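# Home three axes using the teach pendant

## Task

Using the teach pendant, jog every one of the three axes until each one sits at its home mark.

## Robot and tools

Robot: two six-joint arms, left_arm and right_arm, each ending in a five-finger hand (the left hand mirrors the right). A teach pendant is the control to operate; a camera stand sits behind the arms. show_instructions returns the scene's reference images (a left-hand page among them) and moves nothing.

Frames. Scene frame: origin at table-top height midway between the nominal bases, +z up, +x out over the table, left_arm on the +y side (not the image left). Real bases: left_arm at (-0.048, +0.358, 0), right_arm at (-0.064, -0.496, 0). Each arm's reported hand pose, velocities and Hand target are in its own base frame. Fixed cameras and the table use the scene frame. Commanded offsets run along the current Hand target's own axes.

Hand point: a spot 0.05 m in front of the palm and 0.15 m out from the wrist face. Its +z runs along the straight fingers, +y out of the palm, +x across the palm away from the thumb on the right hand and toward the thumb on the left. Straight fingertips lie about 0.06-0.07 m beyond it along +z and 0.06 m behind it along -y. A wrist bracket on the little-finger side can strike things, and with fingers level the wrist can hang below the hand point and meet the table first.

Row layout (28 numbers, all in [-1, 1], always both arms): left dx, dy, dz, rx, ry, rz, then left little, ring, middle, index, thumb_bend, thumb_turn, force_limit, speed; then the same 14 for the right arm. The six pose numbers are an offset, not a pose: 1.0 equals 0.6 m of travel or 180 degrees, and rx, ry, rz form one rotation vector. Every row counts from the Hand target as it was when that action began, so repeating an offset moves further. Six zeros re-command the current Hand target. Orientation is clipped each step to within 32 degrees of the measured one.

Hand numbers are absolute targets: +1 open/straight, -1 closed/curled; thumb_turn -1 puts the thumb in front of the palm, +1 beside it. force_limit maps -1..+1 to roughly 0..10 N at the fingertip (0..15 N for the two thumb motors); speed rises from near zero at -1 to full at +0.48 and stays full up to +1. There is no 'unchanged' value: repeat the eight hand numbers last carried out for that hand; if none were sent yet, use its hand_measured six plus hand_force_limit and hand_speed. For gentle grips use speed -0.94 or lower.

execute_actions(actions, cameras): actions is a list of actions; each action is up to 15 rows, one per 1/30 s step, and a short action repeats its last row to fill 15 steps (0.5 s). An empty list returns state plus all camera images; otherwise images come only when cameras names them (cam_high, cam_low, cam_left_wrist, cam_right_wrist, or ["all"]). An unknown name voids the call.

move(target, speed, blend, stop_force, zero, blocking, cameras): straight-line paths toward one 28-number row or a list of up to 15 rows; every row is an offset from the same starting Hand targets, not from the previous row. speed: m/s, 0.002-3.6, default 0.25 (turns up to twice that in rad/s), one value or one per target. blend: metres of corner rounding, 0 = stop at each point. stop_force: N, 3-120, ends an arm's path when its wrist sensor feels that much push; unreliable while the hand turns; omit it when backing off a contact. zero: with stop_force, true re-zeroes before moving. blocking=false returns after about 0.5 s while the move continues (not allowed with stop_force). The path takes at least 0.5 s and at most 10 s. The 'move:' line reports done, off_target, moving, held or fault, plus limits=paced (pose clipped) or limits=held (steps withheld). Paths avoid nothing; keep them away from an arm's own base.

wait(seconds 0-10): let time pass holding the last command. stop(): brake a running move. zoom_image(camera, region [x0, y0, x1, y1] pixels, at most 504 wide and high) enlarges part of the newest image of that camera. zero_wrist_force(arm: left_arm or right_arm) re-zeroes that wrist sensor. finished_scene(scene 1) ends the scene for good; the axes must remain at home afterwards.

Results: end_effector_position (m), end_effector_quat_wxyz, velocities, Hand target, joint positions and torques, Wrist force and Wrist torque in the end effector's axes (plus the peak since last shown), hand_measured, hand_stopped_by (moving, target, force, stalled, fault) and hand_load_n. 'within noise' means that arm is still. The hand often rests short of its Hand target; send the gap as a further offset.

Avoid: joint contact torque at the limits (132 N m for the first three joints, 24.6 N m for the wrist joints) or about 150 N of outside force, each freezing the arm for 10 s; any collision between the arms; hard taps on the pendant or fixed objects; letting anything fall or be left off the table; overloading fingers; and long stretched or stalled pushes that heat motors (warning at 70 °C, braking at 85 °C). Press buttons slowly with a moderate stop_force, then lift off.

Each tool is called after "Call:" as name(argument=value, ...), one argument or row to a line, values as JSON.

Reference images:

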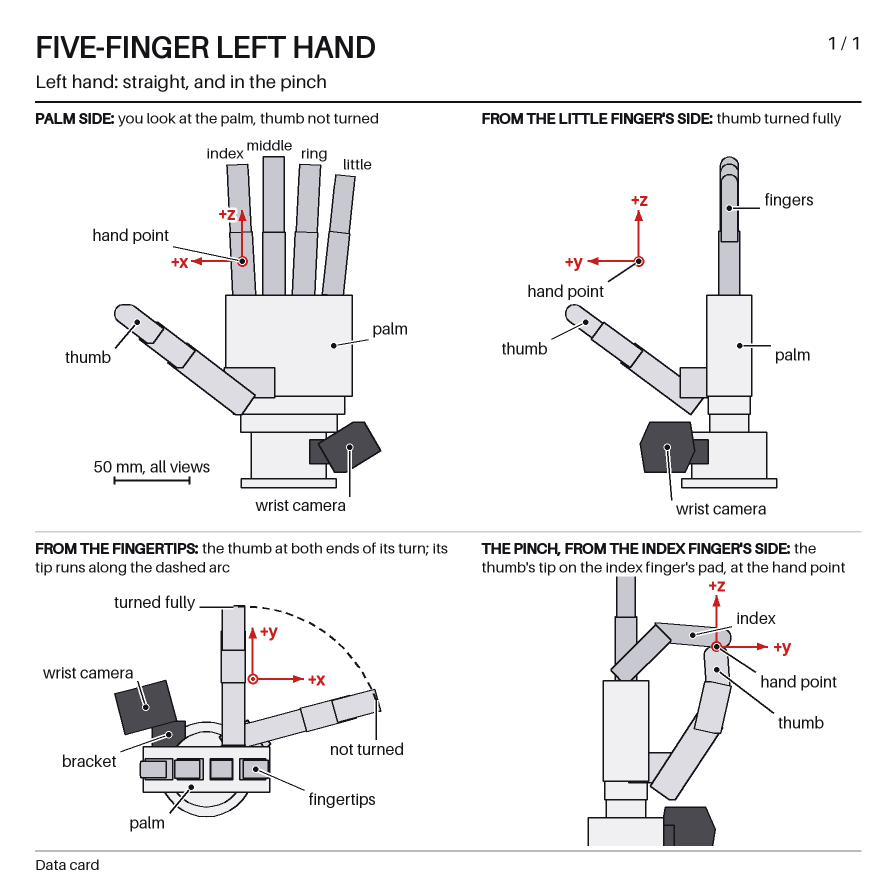

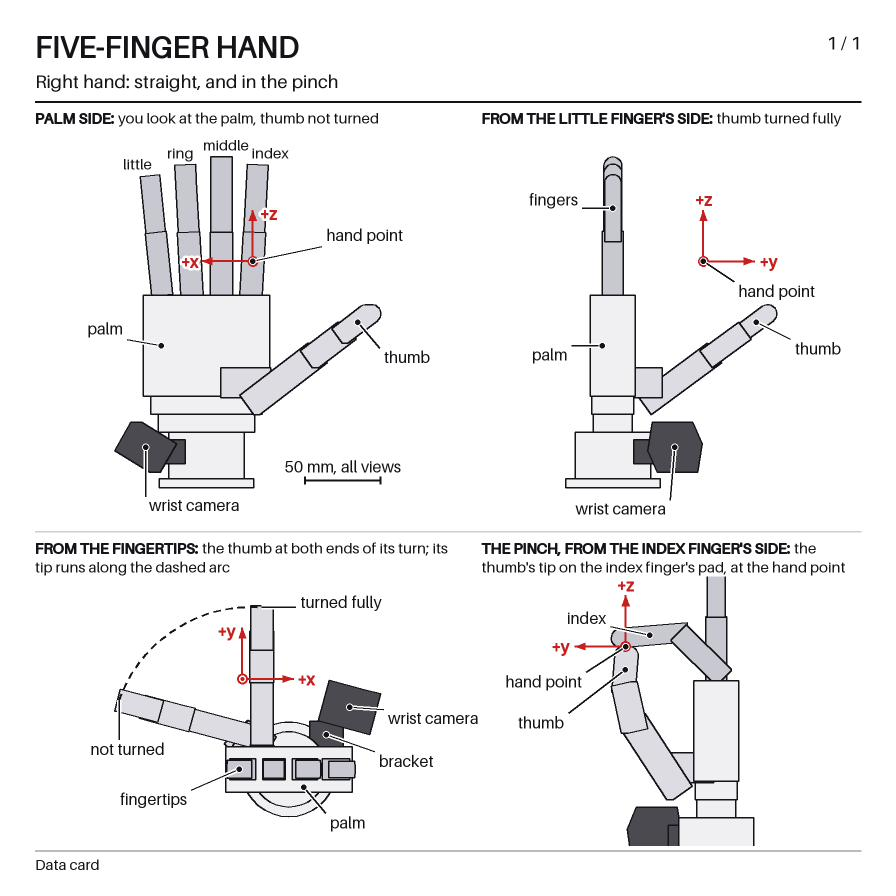

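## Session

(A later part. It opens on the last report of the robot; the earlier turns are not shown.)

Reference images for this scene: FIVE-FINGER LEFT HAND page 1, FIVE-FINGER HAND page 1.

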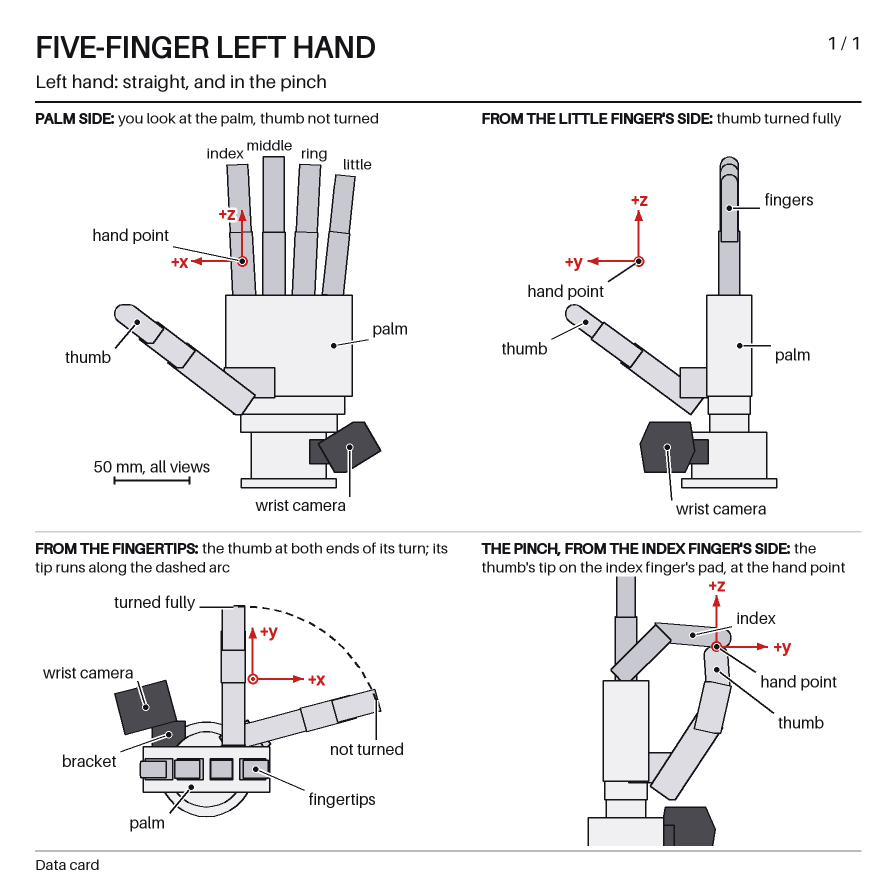

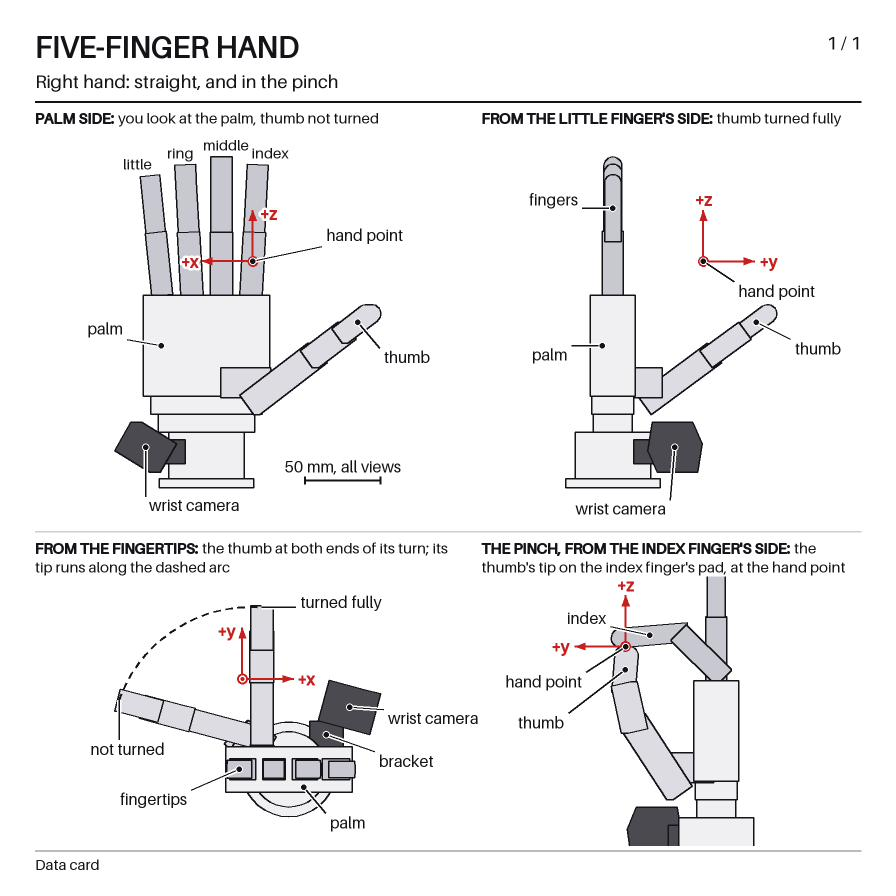

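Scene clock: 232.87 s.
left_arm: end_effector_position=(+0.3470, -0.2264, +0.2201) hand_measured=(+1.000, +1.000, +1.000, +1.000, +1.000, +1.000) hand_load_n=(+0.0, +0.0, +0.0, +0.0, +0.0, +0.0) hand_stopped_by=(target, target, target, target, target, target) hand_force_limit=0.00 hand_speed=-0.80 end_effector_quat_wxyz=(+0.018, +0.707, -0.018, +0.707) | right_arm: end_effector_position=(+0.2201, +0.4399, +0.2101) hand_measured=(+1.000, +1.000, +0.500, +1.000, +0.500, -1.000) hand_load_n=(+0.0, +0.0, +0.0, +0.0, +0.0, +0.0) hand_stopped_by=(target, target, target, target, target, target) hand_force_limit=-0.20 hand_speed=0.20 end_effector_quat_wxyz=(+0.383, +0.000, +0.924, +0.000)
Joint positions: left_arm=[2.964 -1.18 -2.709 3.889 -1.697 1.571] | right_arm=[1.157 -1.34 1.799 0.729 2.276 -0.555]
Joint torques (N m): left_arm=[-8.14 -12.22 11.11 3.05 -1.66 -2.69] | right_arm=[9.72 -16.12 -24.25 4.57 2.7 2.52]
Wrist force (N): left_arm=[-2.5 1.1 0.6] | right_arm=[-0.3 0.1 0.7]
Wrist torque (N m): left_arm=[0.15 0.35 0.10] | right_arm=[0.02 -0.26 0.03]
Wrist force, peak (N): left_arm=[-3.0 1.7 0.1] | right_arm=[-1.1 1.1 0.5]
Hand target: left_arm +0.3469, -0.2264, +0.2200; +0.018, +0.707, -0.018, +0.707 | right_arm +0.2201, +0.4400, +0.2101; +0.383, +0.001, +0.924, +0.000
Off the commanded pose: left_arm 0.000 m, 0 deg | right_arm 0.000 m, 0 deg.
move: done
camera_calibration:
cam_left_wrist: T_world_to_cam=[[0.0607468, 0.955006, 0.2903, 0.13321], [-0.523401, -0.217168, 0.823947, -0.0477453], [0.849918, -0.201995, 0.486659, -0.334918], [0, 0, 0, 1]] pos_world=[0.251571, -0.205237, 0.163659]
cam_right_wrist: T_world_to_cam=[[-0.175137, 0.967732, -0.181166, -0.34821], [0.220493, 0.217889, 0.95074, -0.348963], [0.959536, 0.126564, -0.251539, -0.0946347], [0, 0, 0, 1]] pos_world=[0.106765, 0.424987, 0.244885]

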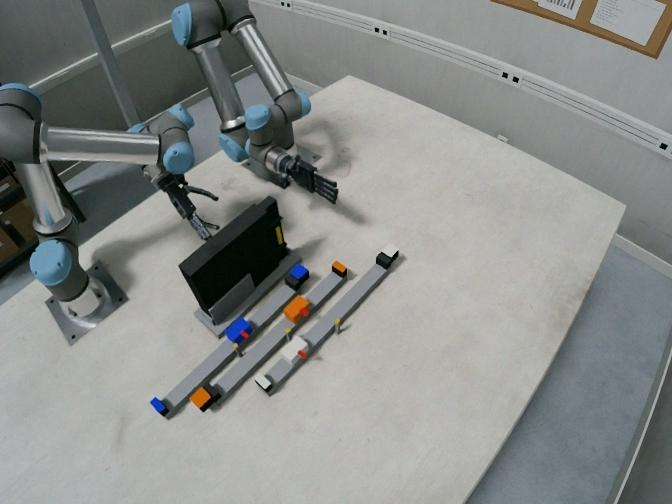

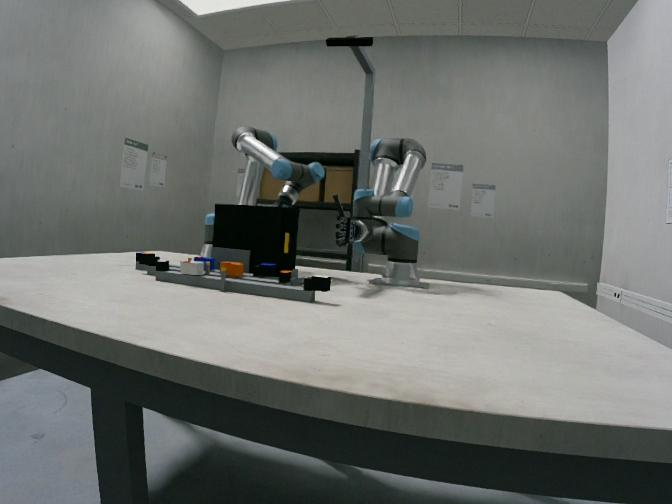

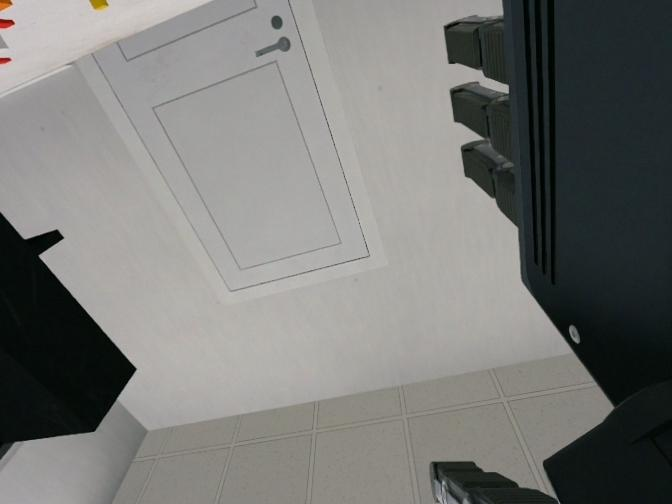

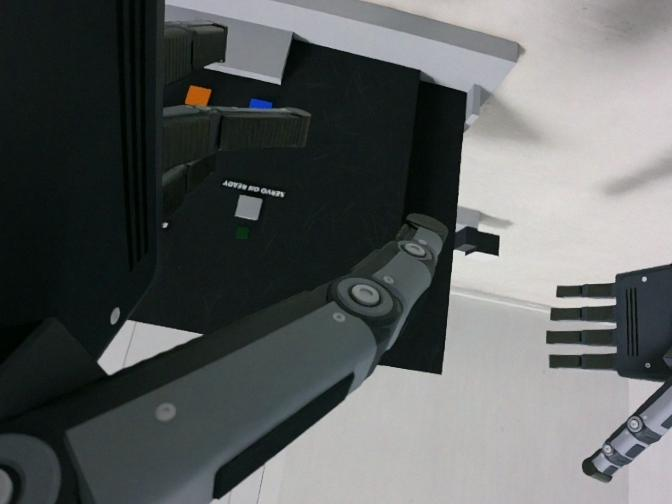

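Call:
move(
  target=[
    [0, 0, 0, 0, 0, 0, 1, 1, 1, 1, 1, 1, 0, -0.8, 0, 0, 0, 0, 0, 0, 1, 1, 1, 1, -0.95, -1, -0.2, 0.2],
  ],
  speed=0.2,
  cameras=["cam_right_wrist", "cam_left_wrist"],
)

Call:
zoom_image(
  camera="cam_right_wrist",
  region=[140, 0, 380, 240],
)

Scene clock: 250.17 s.
left_arm: end_effector_position=(+0.3469, -0.2264, +0.2200) hand_measured=(+1.000, +1.000, +1.000, +1.000, +1.000, +1.000) hand_load_n=(+0.0, +0.5, +0.0, +0.0, +0.0, +0.0) hand_stopped_by=(target, target, target, target, target, target) hand_force_limit=0.00 hand_speed=-0.80 end_effector_quat_wxyz=(+0.018, +0.707, -0.018, +0.707) | right_arm: end_effector_position=(+0.2201, +0.4400, +0.2101) hand_measured=(+1.000, +1.000, +1.000, +1.000, -0.940, -1.000) hand_load_n=(+0.0, +0.0, +0.0, +0.0, +10.0, +1.0) hand_stopped_by=(target, target, target, target, force, target) hand_force_limit=-0.20 hand_speed=0.20 end_effector_quat_wxyz=(+0.383, +0.001, +0.924, +0.000)
Joint positions: left_arm=[2.963 -1.18 -2.709 3.89 -1.698 1.571] | right_arm=[1.157 -1.34 1.799 0.729 2.276 -0.555]
Joint torques (N m): left_arm=[-7.81 -14.26 13.76 3.4 -1.14 -2.59] | right_arm=[8.51 -15.94 -17.81 3.37 1.82 2.58]
Wrist force (N): left_arm=[-2.4 1.2 0.5] | right_arm=[-0.6 0.2 0.3]
Wrist torque (N m): left_arm=[0.18 0.33 0.10] | right_arm=[0.06 -0.20 0.03]
Wrist force, peak (N): left_arm=[-2.6 1.5 0.7] | right_arm=[-1.2 0.2 0.5]
Hand target: left_arm +0.3469, -0.2264, +0.2200; +0.018, +0.707, -0.018, +0.707 | right_arm +0.2201, +0.4400, +0.2101; +0.383, +0.001, +0.924, +0.000
Off the commanded pose: left_arm 0.000 m, 0 deg | right_arm 0.000 m, 0 deg.
move: done
camera_calibration:
cam_left_wrist: T_world_to_cam=[[0.0607062, 0.955005, 0.290309, 0.133254], [-0.523473, -0.217179, 0.823898, -0.0476913], [0.849877, -0.201985, 0.486736, -0.334784], [0, 0, 0, 1]] pos_world=[0.251471, -0.205237, 0.16356]
cam_right_wrist: T_world_to_cam=[[-0.175065, 0.967724, -0.181282, -0.348186], [0.220497, 0.217985, 0.950717, -0.348999], [0.959548, 0.126465, -0.251542, -0.0945931], [0, 0, 0, 1]] pos_world=[0.106765, 0.424987, 0.244886]
Images, in order (width x height): cam_left_wrist 672x504, cam_right_wrist 672x504.

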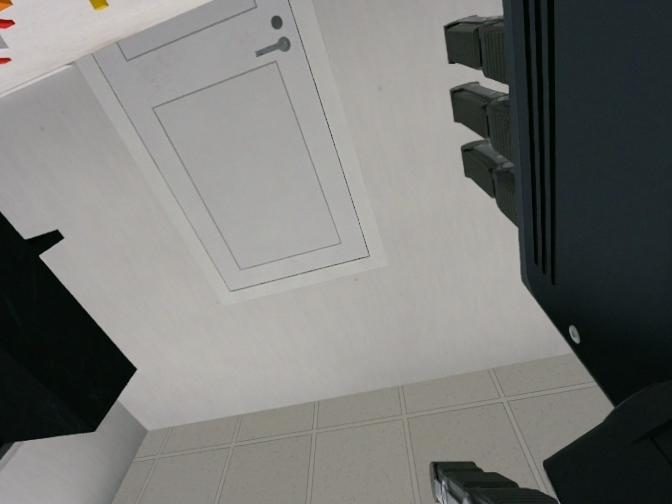

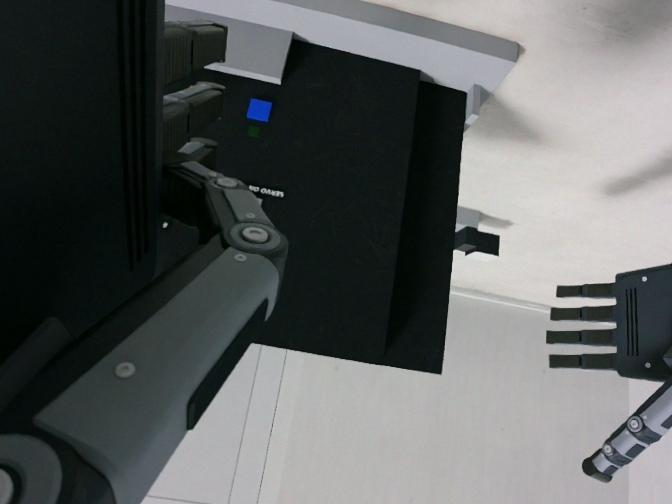

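Scaled by 2.100.

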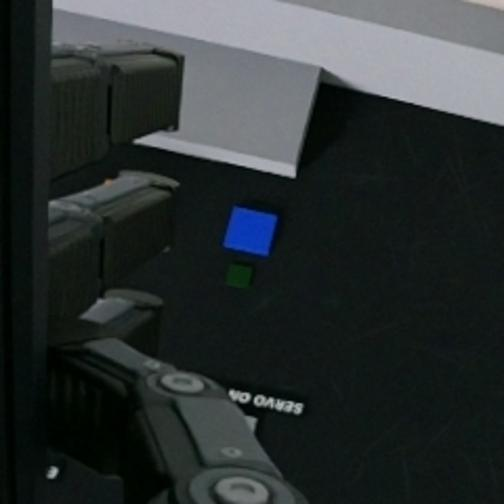

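Call:
move(
  target=[
    [-0.1167, 0.0583, -0.0172, -0.1222, 0, 0, 1, 1, 1, 1, 1, 1, 0, -0.8, 0, 0, 0, 0, 0, 0, 1, 1, 0.5, 1, 1, -1, -0.2, 0.2],
  ],
  speed=0.15,
  cameras=["all"],
)

Scene clock: 314.03 s.
left_arm: end_effector_position=(+0.3459, -0.2288, +0.2147) hand_measured=(+1.000, +1.000, +1.000, +1.000, +1.000, +1.000) hand_load_n=(+0.0, +0.0, +0.0, +0.0, +0.0, +0.0) hand_stopped_by=(target, target, target, target, target, target) hand_force_limit=0.00 hand_speed=-0.80 end_effector_quat_wxyz=(+0.027, +0.707, -0.027, +0.707) | right_arm: end_effector_position=(+0.2201, +0.4400, +0.2101) hand_measured=(+1.000, +1.000, +0.500, +1.000, +1.000, -1.000) hand_load_n=(+0.0, +0.0, +0.0, +0.0, +0.0, +0.0) hand_stopped_by=(target, target, target, target, target, target) hand_force_limit=-0.20 hand_speed=0.20 end_effector_quat_wxyz=(+0.383, +0.001, +0.924, +0.000)
Joint positions: left_arm=[2.995 -1.184 -2.726 3.909 -1.64 1.571] | right_arm=[1.157 -1.34 1.799 0.729 2.276 -0.555]
Joint torques (N m): left_arm=[-6.57 9.27 22.22 -1.01 -1.31 2.27] | right_arm=[7.66 -15.69 -14.92 -0.98 -0.15 2.36]
Wrist force (N): left_arm=[-2.6 1.2 0.6] | right_arm=[-0.4 0.4 0.5]
Wrist torque (N m): left_arm=[0.17 0.37 0.12] | right_arm=[0.08 -0.23 0.04]
Wrist force, peak (N): left_arm=[-3.2 0.9 0.9] | right_arm=[-0.9 0.2 0.8]
Hand target: left_arm +0.3459, -0.2288, +0.2147; +0.027, +0.707, -0.027, +0.707 (not the last commanded pose) | right_arm +0.2201, +0.4400, +0.2101; +0.383, +0.001, +0.924, +0.000
Off the commanded pose: left_arm 0.073 m, 21 deg | right_arm 0.000 m, 0 deg.
move: held (left_arm; a check stopped the path); limits=held
pose unreachable (left arm): on one or more control steps of this call, first in action 0 (counted from 0), this arm could not follow its commanded pose, so it was not sent that pose on those steps. It may still have moved: this result reports where it is.
cause: moving toward the commanded pose would bring two parts of the arm too close to each other (joints 3 (elbow) to 5 (wrist 2) lie between them).
camera_calibration:
cam_left_wrist: T_world_to_cam=[[0.0852276, 0.953197, 0.29009, 0.128356], [-0.528204, -0.203645, 0.824336, -0.0397119], [0.84483, -0.223483, 0.486126, -0.334806], [0, 0, 0, 1]] pos_world=[0.250939, -0.205259, 0.158259]
cam_right_wrist: T_world_to_cam=[[-0.175061, 0.967727, -0.181265, -0.348192], [0.2205, 0.217968, 0.950721, -0.348993], [0.959548, 0.126465, -0.251542, -0.0945931], [0, 0, 0, 1]] pos_world=[0.106765, 0.424987, 0.244886]

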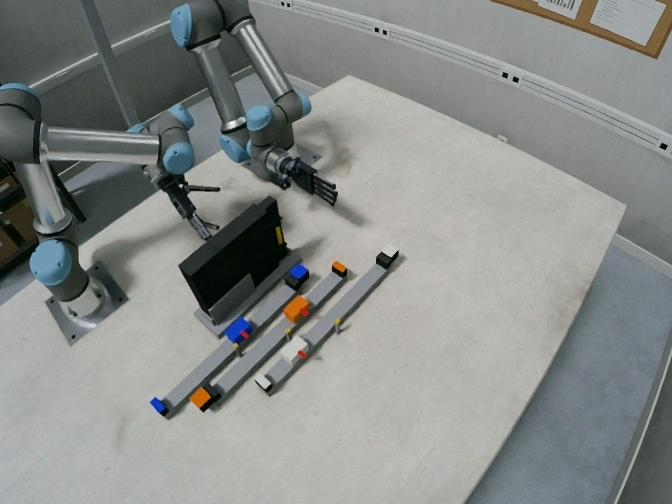

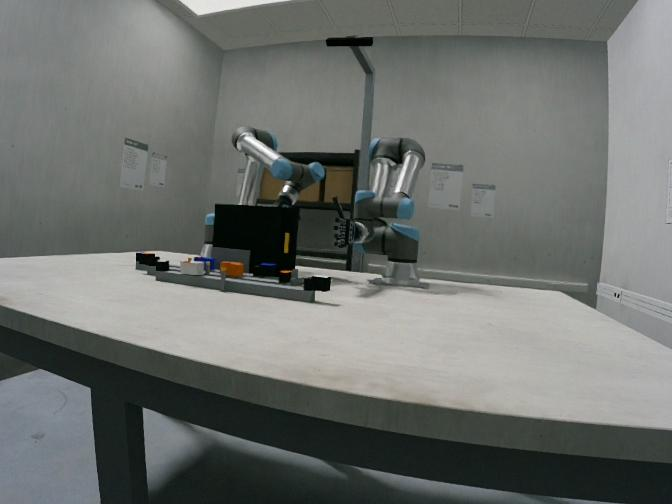

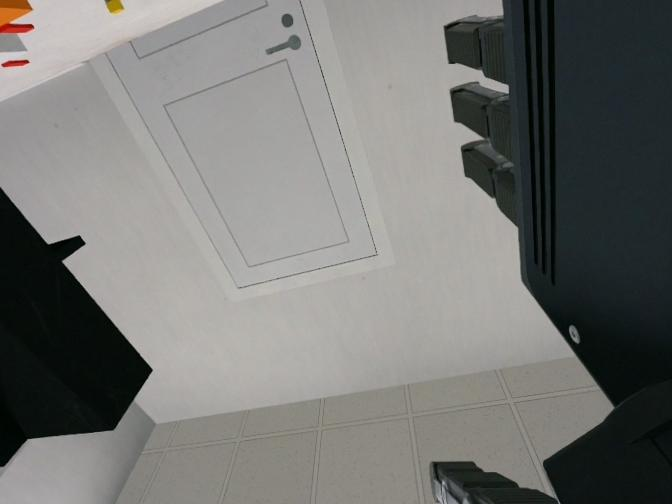

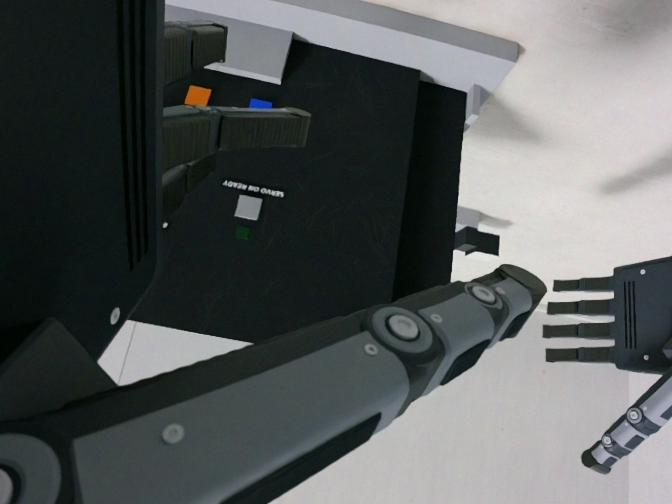

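Call:
move(
  target=[
    [0.3088, 0.1297, -0.009, -0.1134, -0.11, 0.02, 1, 1, 1, 1, 1, 1, 0, -0.8, 0, 0, 0, 0, 0, 0, 1, 1, 0.5, 1, 1, 1, -0.2, 0.2],
  ],
  speed=0.2,
  cameras=["all"],
)

Scene clock: 365.10 s.
left_arm: end_effector_position=(+0.3345, -0.3060, +0.3999) hand_measured=(+1.000, +1.000, +1.000, +1.000, +1.000, +1.000) hand_load_n=(+0.0, +0.0, +0.0, +0.0, +0.0, +0.0) hand_stopped_by=(target, target, target, target, target, target) hand_force_limit=0.00 hand_speed=-0.80 end_effector_quat_wxyz=(+0.124, +0.800, -0.177, +0.560) | right_arm: end_effector_position=(+0.2201, +0.4400, +0.2101) hand_measured=(+1.000, +1.000, +0.500, +1.000, +1.000, +1.000) hand_load_n=(+0.0, +0.5, +0.0, +0.0, +0.0, +0.0) hand_stopped_by=(target, target, target, target, target, target) hand_force_limit=-0.20 hand_speed=0.20 end_effector_quat_wxyz=(+0.383, +0.001, +0.924, +0.000)
Joint positions: left_arm=[3.043 -1.068 -2.036 2.736 -1.254 1.69] | right_arm=[1.157 -1.34 1.799 0.729 2.276 -0.555]
Joint torques (N m): left_arm=[7.33 -12.81 25.56 -2.04 1.55 2.09] | right_arm=[6.11 -16.33 -22.2 -0.71 0.34 1.96]
Wrist force (N): left_arm=[-2.4 1.2 0.8] | right_arm=[-0.7 0.3 0.5]
Wrist torque (N m): left_arm=[0.21 0.32 -0.07] | right_arm=[0.05 -0.17 0.02]
Wrist force, peak (N): left_arm=[-3.4 1.2 0.8] | right_arm=[-0.9 0.5 0.9]
Hand target: left_arm +0.3345, -0.3060, +0.4000; +0.124, +0.800, -0.178, +0.560 | right_arm +0.2201, +0.4400, +0.2101; +0.383, +0.001, +0.924, +0.000
Off the commanded pose: left_arm 0.000 m, 0 deg | right_arm 0.000 m, 0 deg.
move: done
camera_calibration:
cam_left_wrist: T_world_to_cam=[[0.504527, 0.820594, 0.268472, -0.0230494], [-0.28257, -0.136889, 0.949429, -0.325863], [0.815847, -0.554875, 0.162811, -0.394979], [0, 0, 0, 1]] pos_world=[0.241792, -0.244857, 0.379879]
cam_right_wrist: T_world_to_cam=[[-0.175061, 0.967727, -0.181265, -0.348192], [0.2205, 0.217968, 0.950721, -0.348993], [0.959548, 0.126465, -0.251542, -0.0945931], [0, 0, 0, 1]] pos_world=[0.106765, 0.424987, 0.244886]

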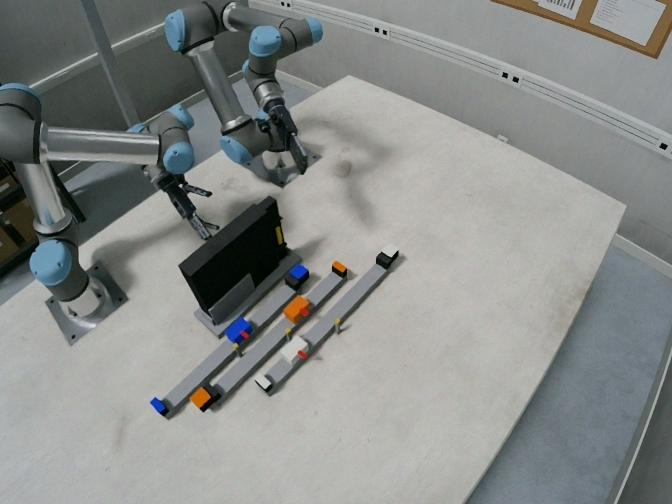

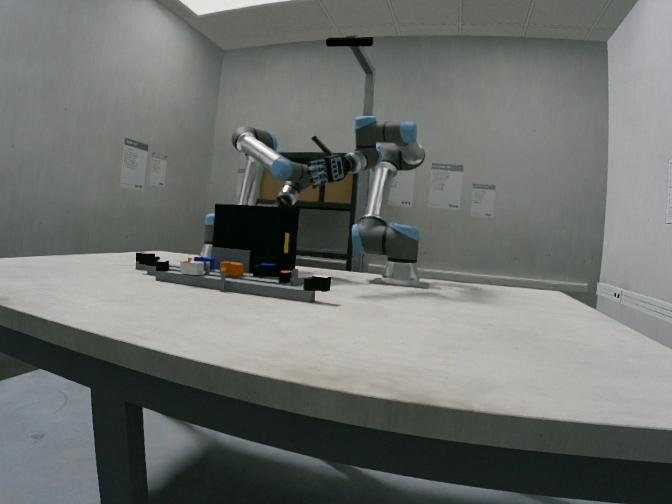

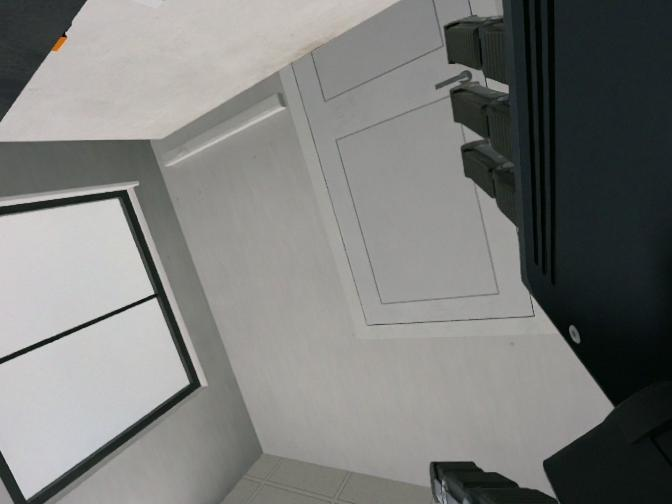

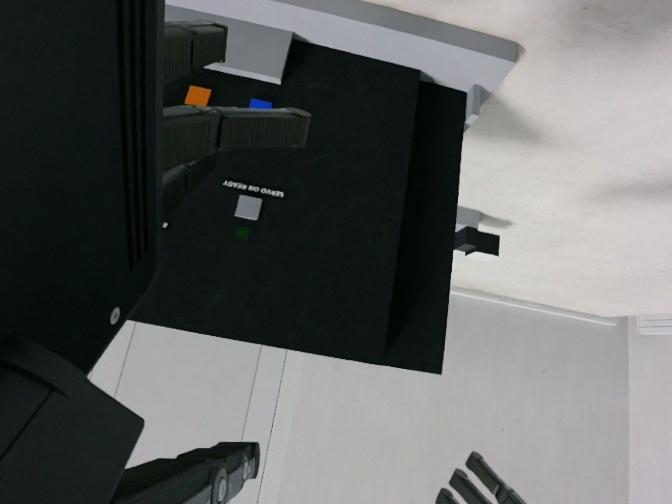

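Call:
move(
  target=[
    [-0.3901, 0, 0.1419, 0, 0, 0, 1, 1, 1, 1, 1, 1, 0, -0.8, 0, 0, 0, 0, 0, 0, 1, 1, 0.5, 1, 1, 1, -0.2, 0.2],
  ],
  speed=0.15,
  cameras=["all"],
)

Scene clock: 371.60 s.
left_arm: end_effector_position=(+0.3344, -0.3059, +0.1510) hand_measured=(+1.000, +1.000, +1.000, +1.000, +1.000, +1.000) hand_load_n=(+0.0, +0.0, +0.0, +0.0, +0.0, +0.0) hand_stopped_by=(target, target, target, target, target, target) hand_force_limit=0.00 hand_speed=-0.80 end_effector_quat_wxyz=(+0.124, +0.800, -0.178, +0.560) | right_arm: end_effector_position=(+0.2201, +0.4400, +0.2101) hand_measured=(+1.000, +1.000, +0.500, +1.000, +1.000, +1.000) hand_load_n=(+0.0, +0.0, +0.5, +0.0, +0.0, -0.5) hand_stopped_by=(target, target, target, target, target, target) hand_force_limit=-0.20 hand_speed=0.20 end_effector_quat_wxyz=(+0.383, +0.001, +0.924, +0.000)
Joint positions: left_arm=[3.043 -1.356 -2.57 3.557 -1.254 1.691] | right_arm=[1.157 -1.34 1.799 0.729 2.276 -0.555]
Joint torques (N m): left_arm=[-7.75 -6.54 9.18 2.22 -1.1 -2.48] | right_arm=[5.46 -15.85 -22.66 0.08 0.39 1.22]
Wrist force (N): left_arm=[-2.2 1.1 0.9] | right_arm=[-0.5 0.2 0.7]
Wrist torque (N m): left_arm=[0.19 0.29 0.15] | right_arm=[0.03 -0.21 0.03]
Wrist force, peak (N): left_arm=[-2.6 1.0 1.3] | right_arm=[-1.0 0.3 0.8]
Hand target: left_arm +0.3344, -0.3059, +0.1509; +0.124, +0.800, -0.178, +0.560 | right_arm +0.2201, +0.4400, +0.2101; +0.383, +0.001, +0.924, +0.000
Off the commanded pose: left_arm 0.000 m, 0 deg | right_arm 0.000 m, 0 deg.
move: done
camera_calibration:
cam_left_wrist: T_world_to_cam=[[0.504818, 0.820429, 0.268432, 0.0436869], [-0.282255, -0.136991, 0.949508, -0.0897042], [0.815776, -0.555095, 0.162415, -0.354221], [0, 0, 0, 1]] pos_world=[0.241592, -0.244757, 0.130979]
cam_right_wrist: T_world_to_cam=[[-0.175061, 0.967727, -0.181265, -0.348192], [0.2205, 0.217968, 0.950721, -0.348993], [0.959548, 0.126465, -0.251542, -0.0945931], [0, 0, 0, 1]] pos_world=[0.106765, 0.424987, 0.244886]

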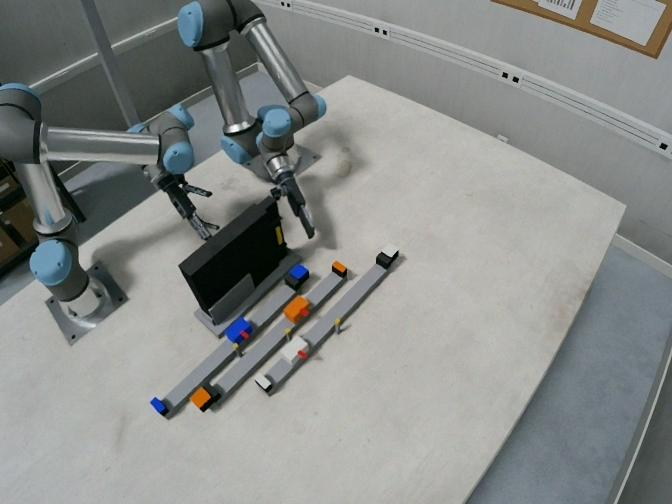

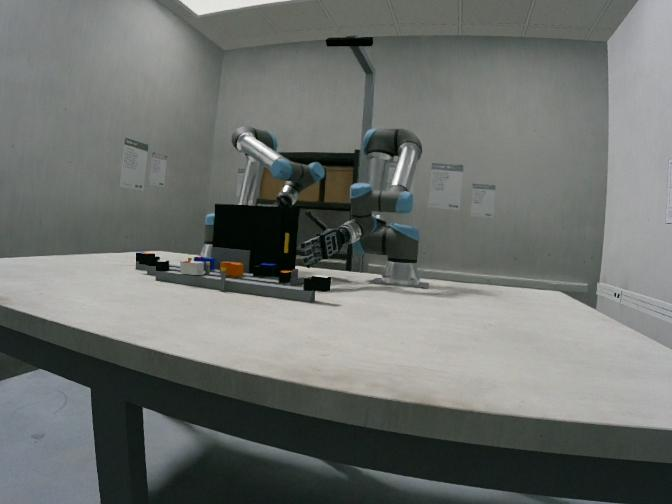

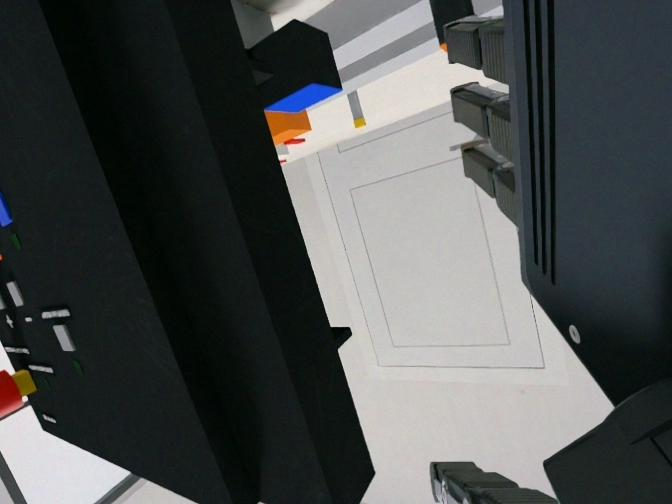

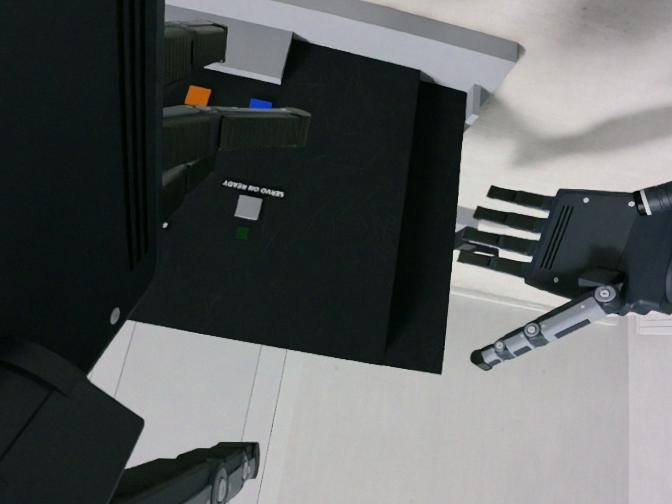

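Call:
move(
  target=[
    [0.0077, 0.0556, 0.0211, 0, 0, 0, 1, 1, 1, 1, 1, 1, 0, -0.8, -0.0507, 0.0267, 0.0554, 0, 0, 0, 1, 1, 0.5, 1, 1, 1, -0.2, 0.2],
  ],
  speed=0.06,
  cameras=["all"],
)

Call:
zoom_image(
  camera="cam_right_wrist",
  region=[140, 40, 400, 300],
)

Scene clock: 381.53 s.
left_arm: end_effector_position=(+0.3325, -0.3418, +0.1509) hand_measured=(+1.000, +1.000, +1.000, +1.000, +1.000, +1.000) hand_load_n=(+0.0, +0.0, +0.0, +0.0, +4.5, +6.5) hand_stopped_by=(target, target, target, target, target, target) hand_force_limit=0.00 hand_speed=-0.80 end_effector_quat_wxyz=(+0.124, +0.800, -0.178, +0.560) | right_arm: end_effector_position=(+0.2650, +0.4560, +0.2082) hand_measured=(+1.000, +1.000, +0.500, +1.000, +1.000, +1.000) hand_load_n=(+0.0, +0.0, +0.0, +0.0, +0.0, +0.0) hand_stopped_by=(target, target, target, target, target, target) hand_force_limit=-0.20 hand_speed=0.20 end_effector_quat_wxyz=(+0.383, +0.001, +0.924, +0.000)
Joint positions: left_arm=[2.832 -1.448 -2.5 3.596 -1.452 1.614] | right_arm=[1.067 -1.302 1.738 0.684 2.239 -0.662]
Joint torques (N m): left_arm=[-21.35 -11.75 18.61 0.69 4.1 1.92] | right_arm=[-11.22 -16.9 -23.78 -1.23 -0.09 -2.22]
Wrist force (N): left_arm=[4.8 -33.3 -20.8] | right_arm=[-1.0 -0.1 0.7]
Wrist torque (N m): left_arm=[-0.84 1.78 -2.31] | right_arm=[0.00 -0.13 0.08]
Wrist force, peak (N): left_arm=[4.8 -33.3 -20.8] | right_arm=[-1.0 0.2 0.7]
Hand target: left_arm +0.3325, -0.3419, +0.1509; +0.124, +0.800, -0.178, +0.560 | right_arm +0.2651, +0.4560, +0.2082; +0.383, +0.001, +0.924, +0.000
Off the commanded pose: left_arm 0.000 m, 0 deg | right_arm 0.000 m, 0 deg.
move: done
camera_calibration:
cam_left_wrist: T_world_to_cam=[[0.504768, 0.820456, 0.268441, 0.0740121], [-0.28242, -0.136901, 0.949472, -0.0949521], [0.81575, -0.555076, 0.16261, -0.372623], [0, 0, 0, 1]] pos_world=[0.239792, -0.280557, 0.130879]
cam_right_wrist: T_world_to_cam=[[-0.175065, 0.967724, -0.181282, -0.356154], [0.220497, 0.217985, 0.950717, -0.360581], [0.959548, 0.126465, -0.251542, -0.140178], [0, 0, 0, 1]] pos_world=[0.151665, 0.440987, 0.242986]

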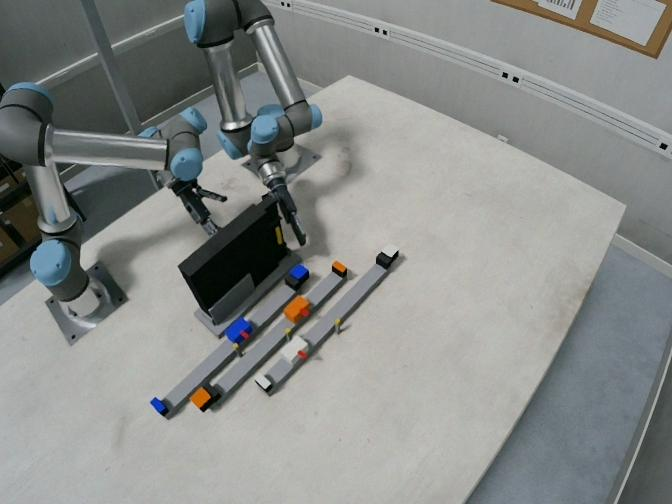

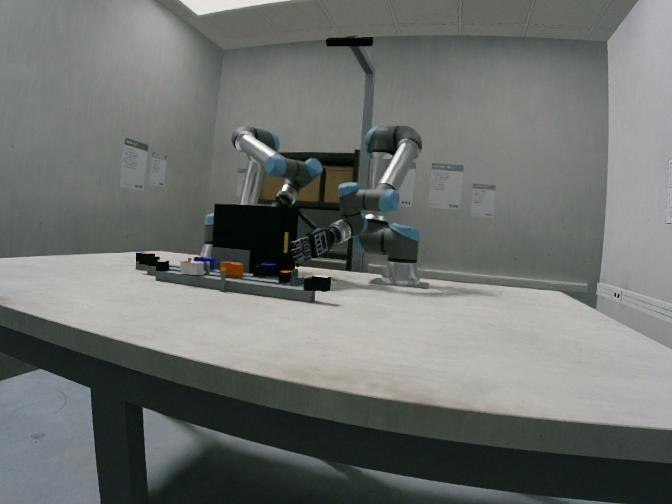

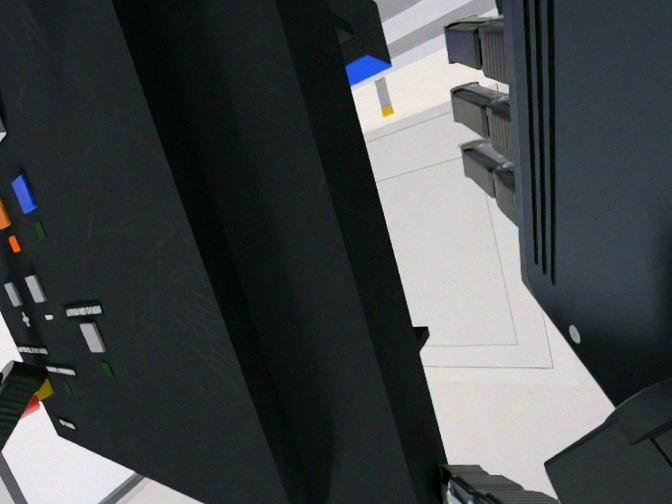

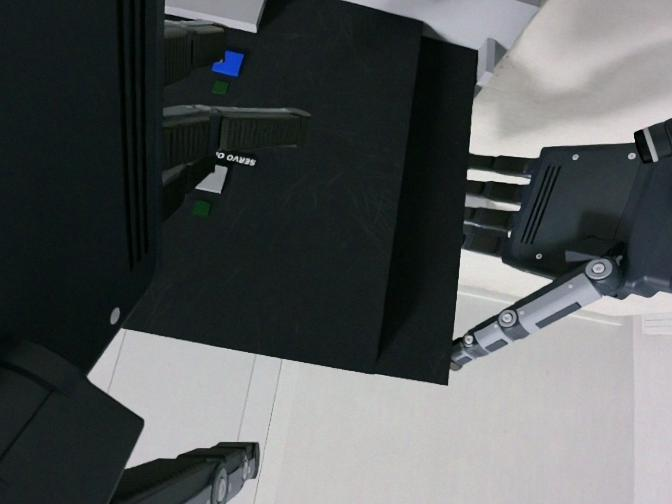

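Scaled by 1.938.

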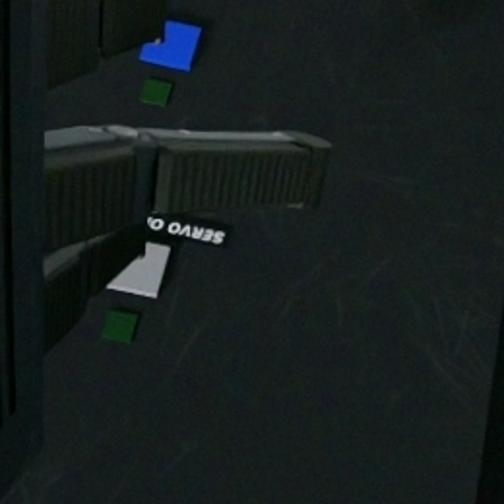

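Call:
move(
  target=[
    [-0.0043, -0.0309, -0.0117, 0, 0, 0, 1, 1, 1, 1, 1, 1, 0, -0.8, 0, 0, 0, 0, 0, 0, 1, 1, 0.5, 1, 1, 1, -0.2, 0.2],
  ],
  speed=0.06,
  cameras=["all"],
)

Call:
zoom_image(
  camera="cam_right_wrist",
  region=[380, 120, 672, 400],
)

Call:
zoom_image(
  camera="cam_high",
  region=[220, 140, 360, 290],
)

Scene clock: 386.50 s.
left_arm: end_effector_position=(+0.3336, -0.3220, +0.1509) hand_measured=(+1.000, +1.000, +1.000, +1.000, +1.000, +1.000) hand_load_n=(+0.0, +0.0, +0.0, +0.0, +0.0, +0.0) hand_stopped_by=(target, target, target, target, target, target) hand_force_limit=0.00 hand_speed=-0.80 end_effector_quat_wxyz=(+0.124, +0.800, -0.177, +0.560) | right_arm: end_effector_position=(+0.2651, +0.4560, +0.2082) hand_measured=(+1.000, +1.000, +0.500, +1.000, +1.000, +1.000) hand_load_n=(+0.0, +0.0, +0.0, +0.0, -0.5, +0.0) hand_stopped_by=(target, target, target, target, target, target) hand_force_limit=-0.20 hand_speed=0.20 end_effector_quat_wxyz=(+0.383, +0.001, +0.924, +0.000)
Joint positions: left_arm=[2.942 -1.397 -2.54 3.578 -1.348 1.654] | right_arm=[1.067 -1.302 1.738 0.684 2.239 -0.662]
Joint torques (N m): left_arm=[6.47 17.85 8.15 -1.72 1.39 2.49] | right_arm=[-11.09 -18.23 -23.71 -1.41 -0.18 -2.3]
Wrist force (N): left_arm=[-2.4 1.5 0.5] | right_arm=[-0.8 0.3 0.4]
Wrist torque (N m): left_arm=[0.28 0.30 -0.08] | right_arm=[0.07 -0.17 0.11]
Wrist force, peak (N): left_arm=[5.1 -34.3 -22.0] | right_arm=[-1.3 -0.2 0.9]
Hand target: left_arm +0.3336, -0.3219, +0.1509; +0.124, +0.800, -0.178, +0.560 | right_arm +0.2651, +0.4560, +0.2082; +0.383, +0.001, +0.924, +0.000
Off the commanded pose: left_arm 0.000 m, 0 deg | right_arm 0.000 m, 0 deg.
move: done
camera_calibration:
cam_left_wrist: T_world_to_cam=[[0.504673, 0.820511, 0.268455, 0.0572976], [-0.282325, -0.137003, 0.949486, -0.0920102], [0.815842, -0.554971, 0.162509, -0.36243], [0, 0, 0, 1]] pos_world=[0.240792, -0.260757, 0.130879]
cam_right_wrist: T_world_to_cam=[[-0.175061, 0.967727, -0.181265, -0.356143], [0.2205, 0.217968, 0.950721, -0.360597], [0.959548, 0.126465, -0.251542, -0.140274], [0, 0, 0, 1]] pos_world=[0.151765, 0.440987, 0.242986]

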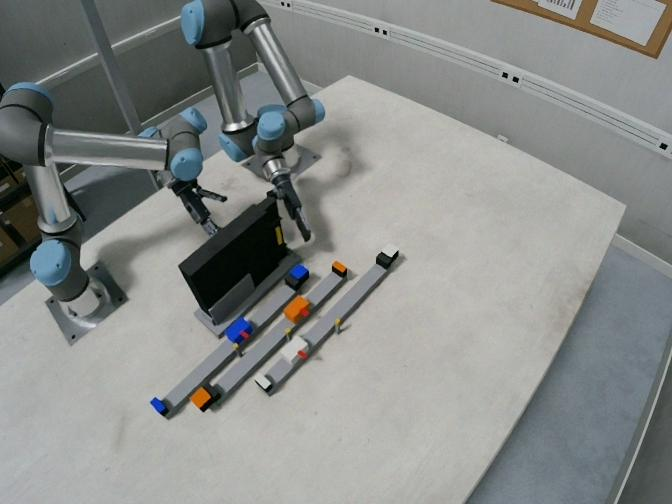

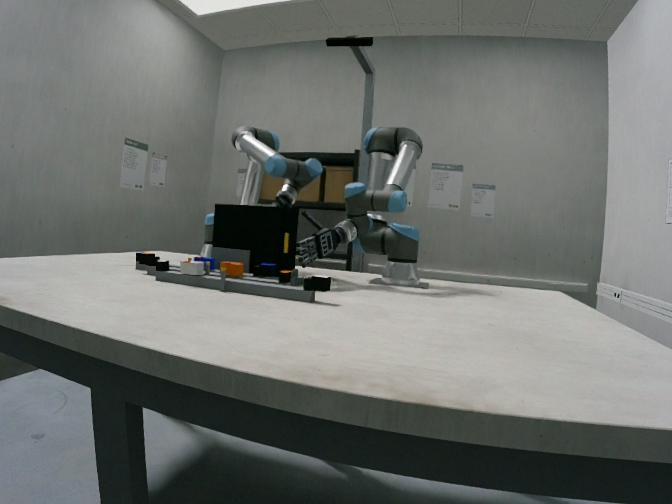

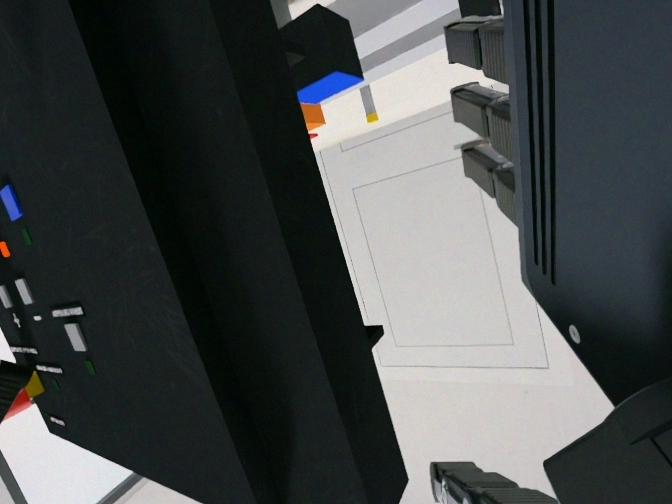

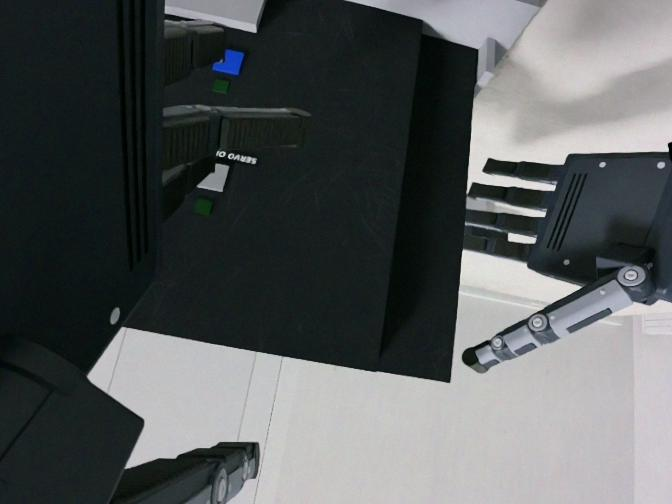

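Scaled by 1.726.

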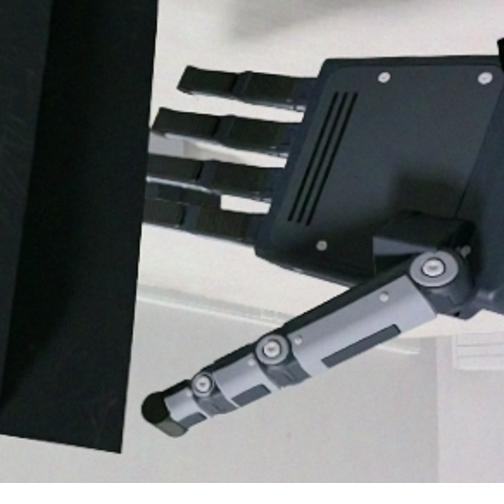

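Scaled by 3.360.

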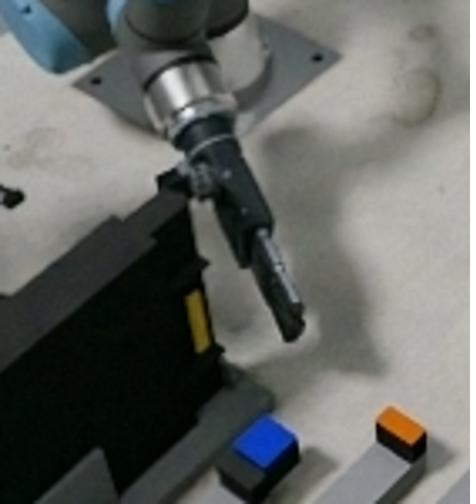

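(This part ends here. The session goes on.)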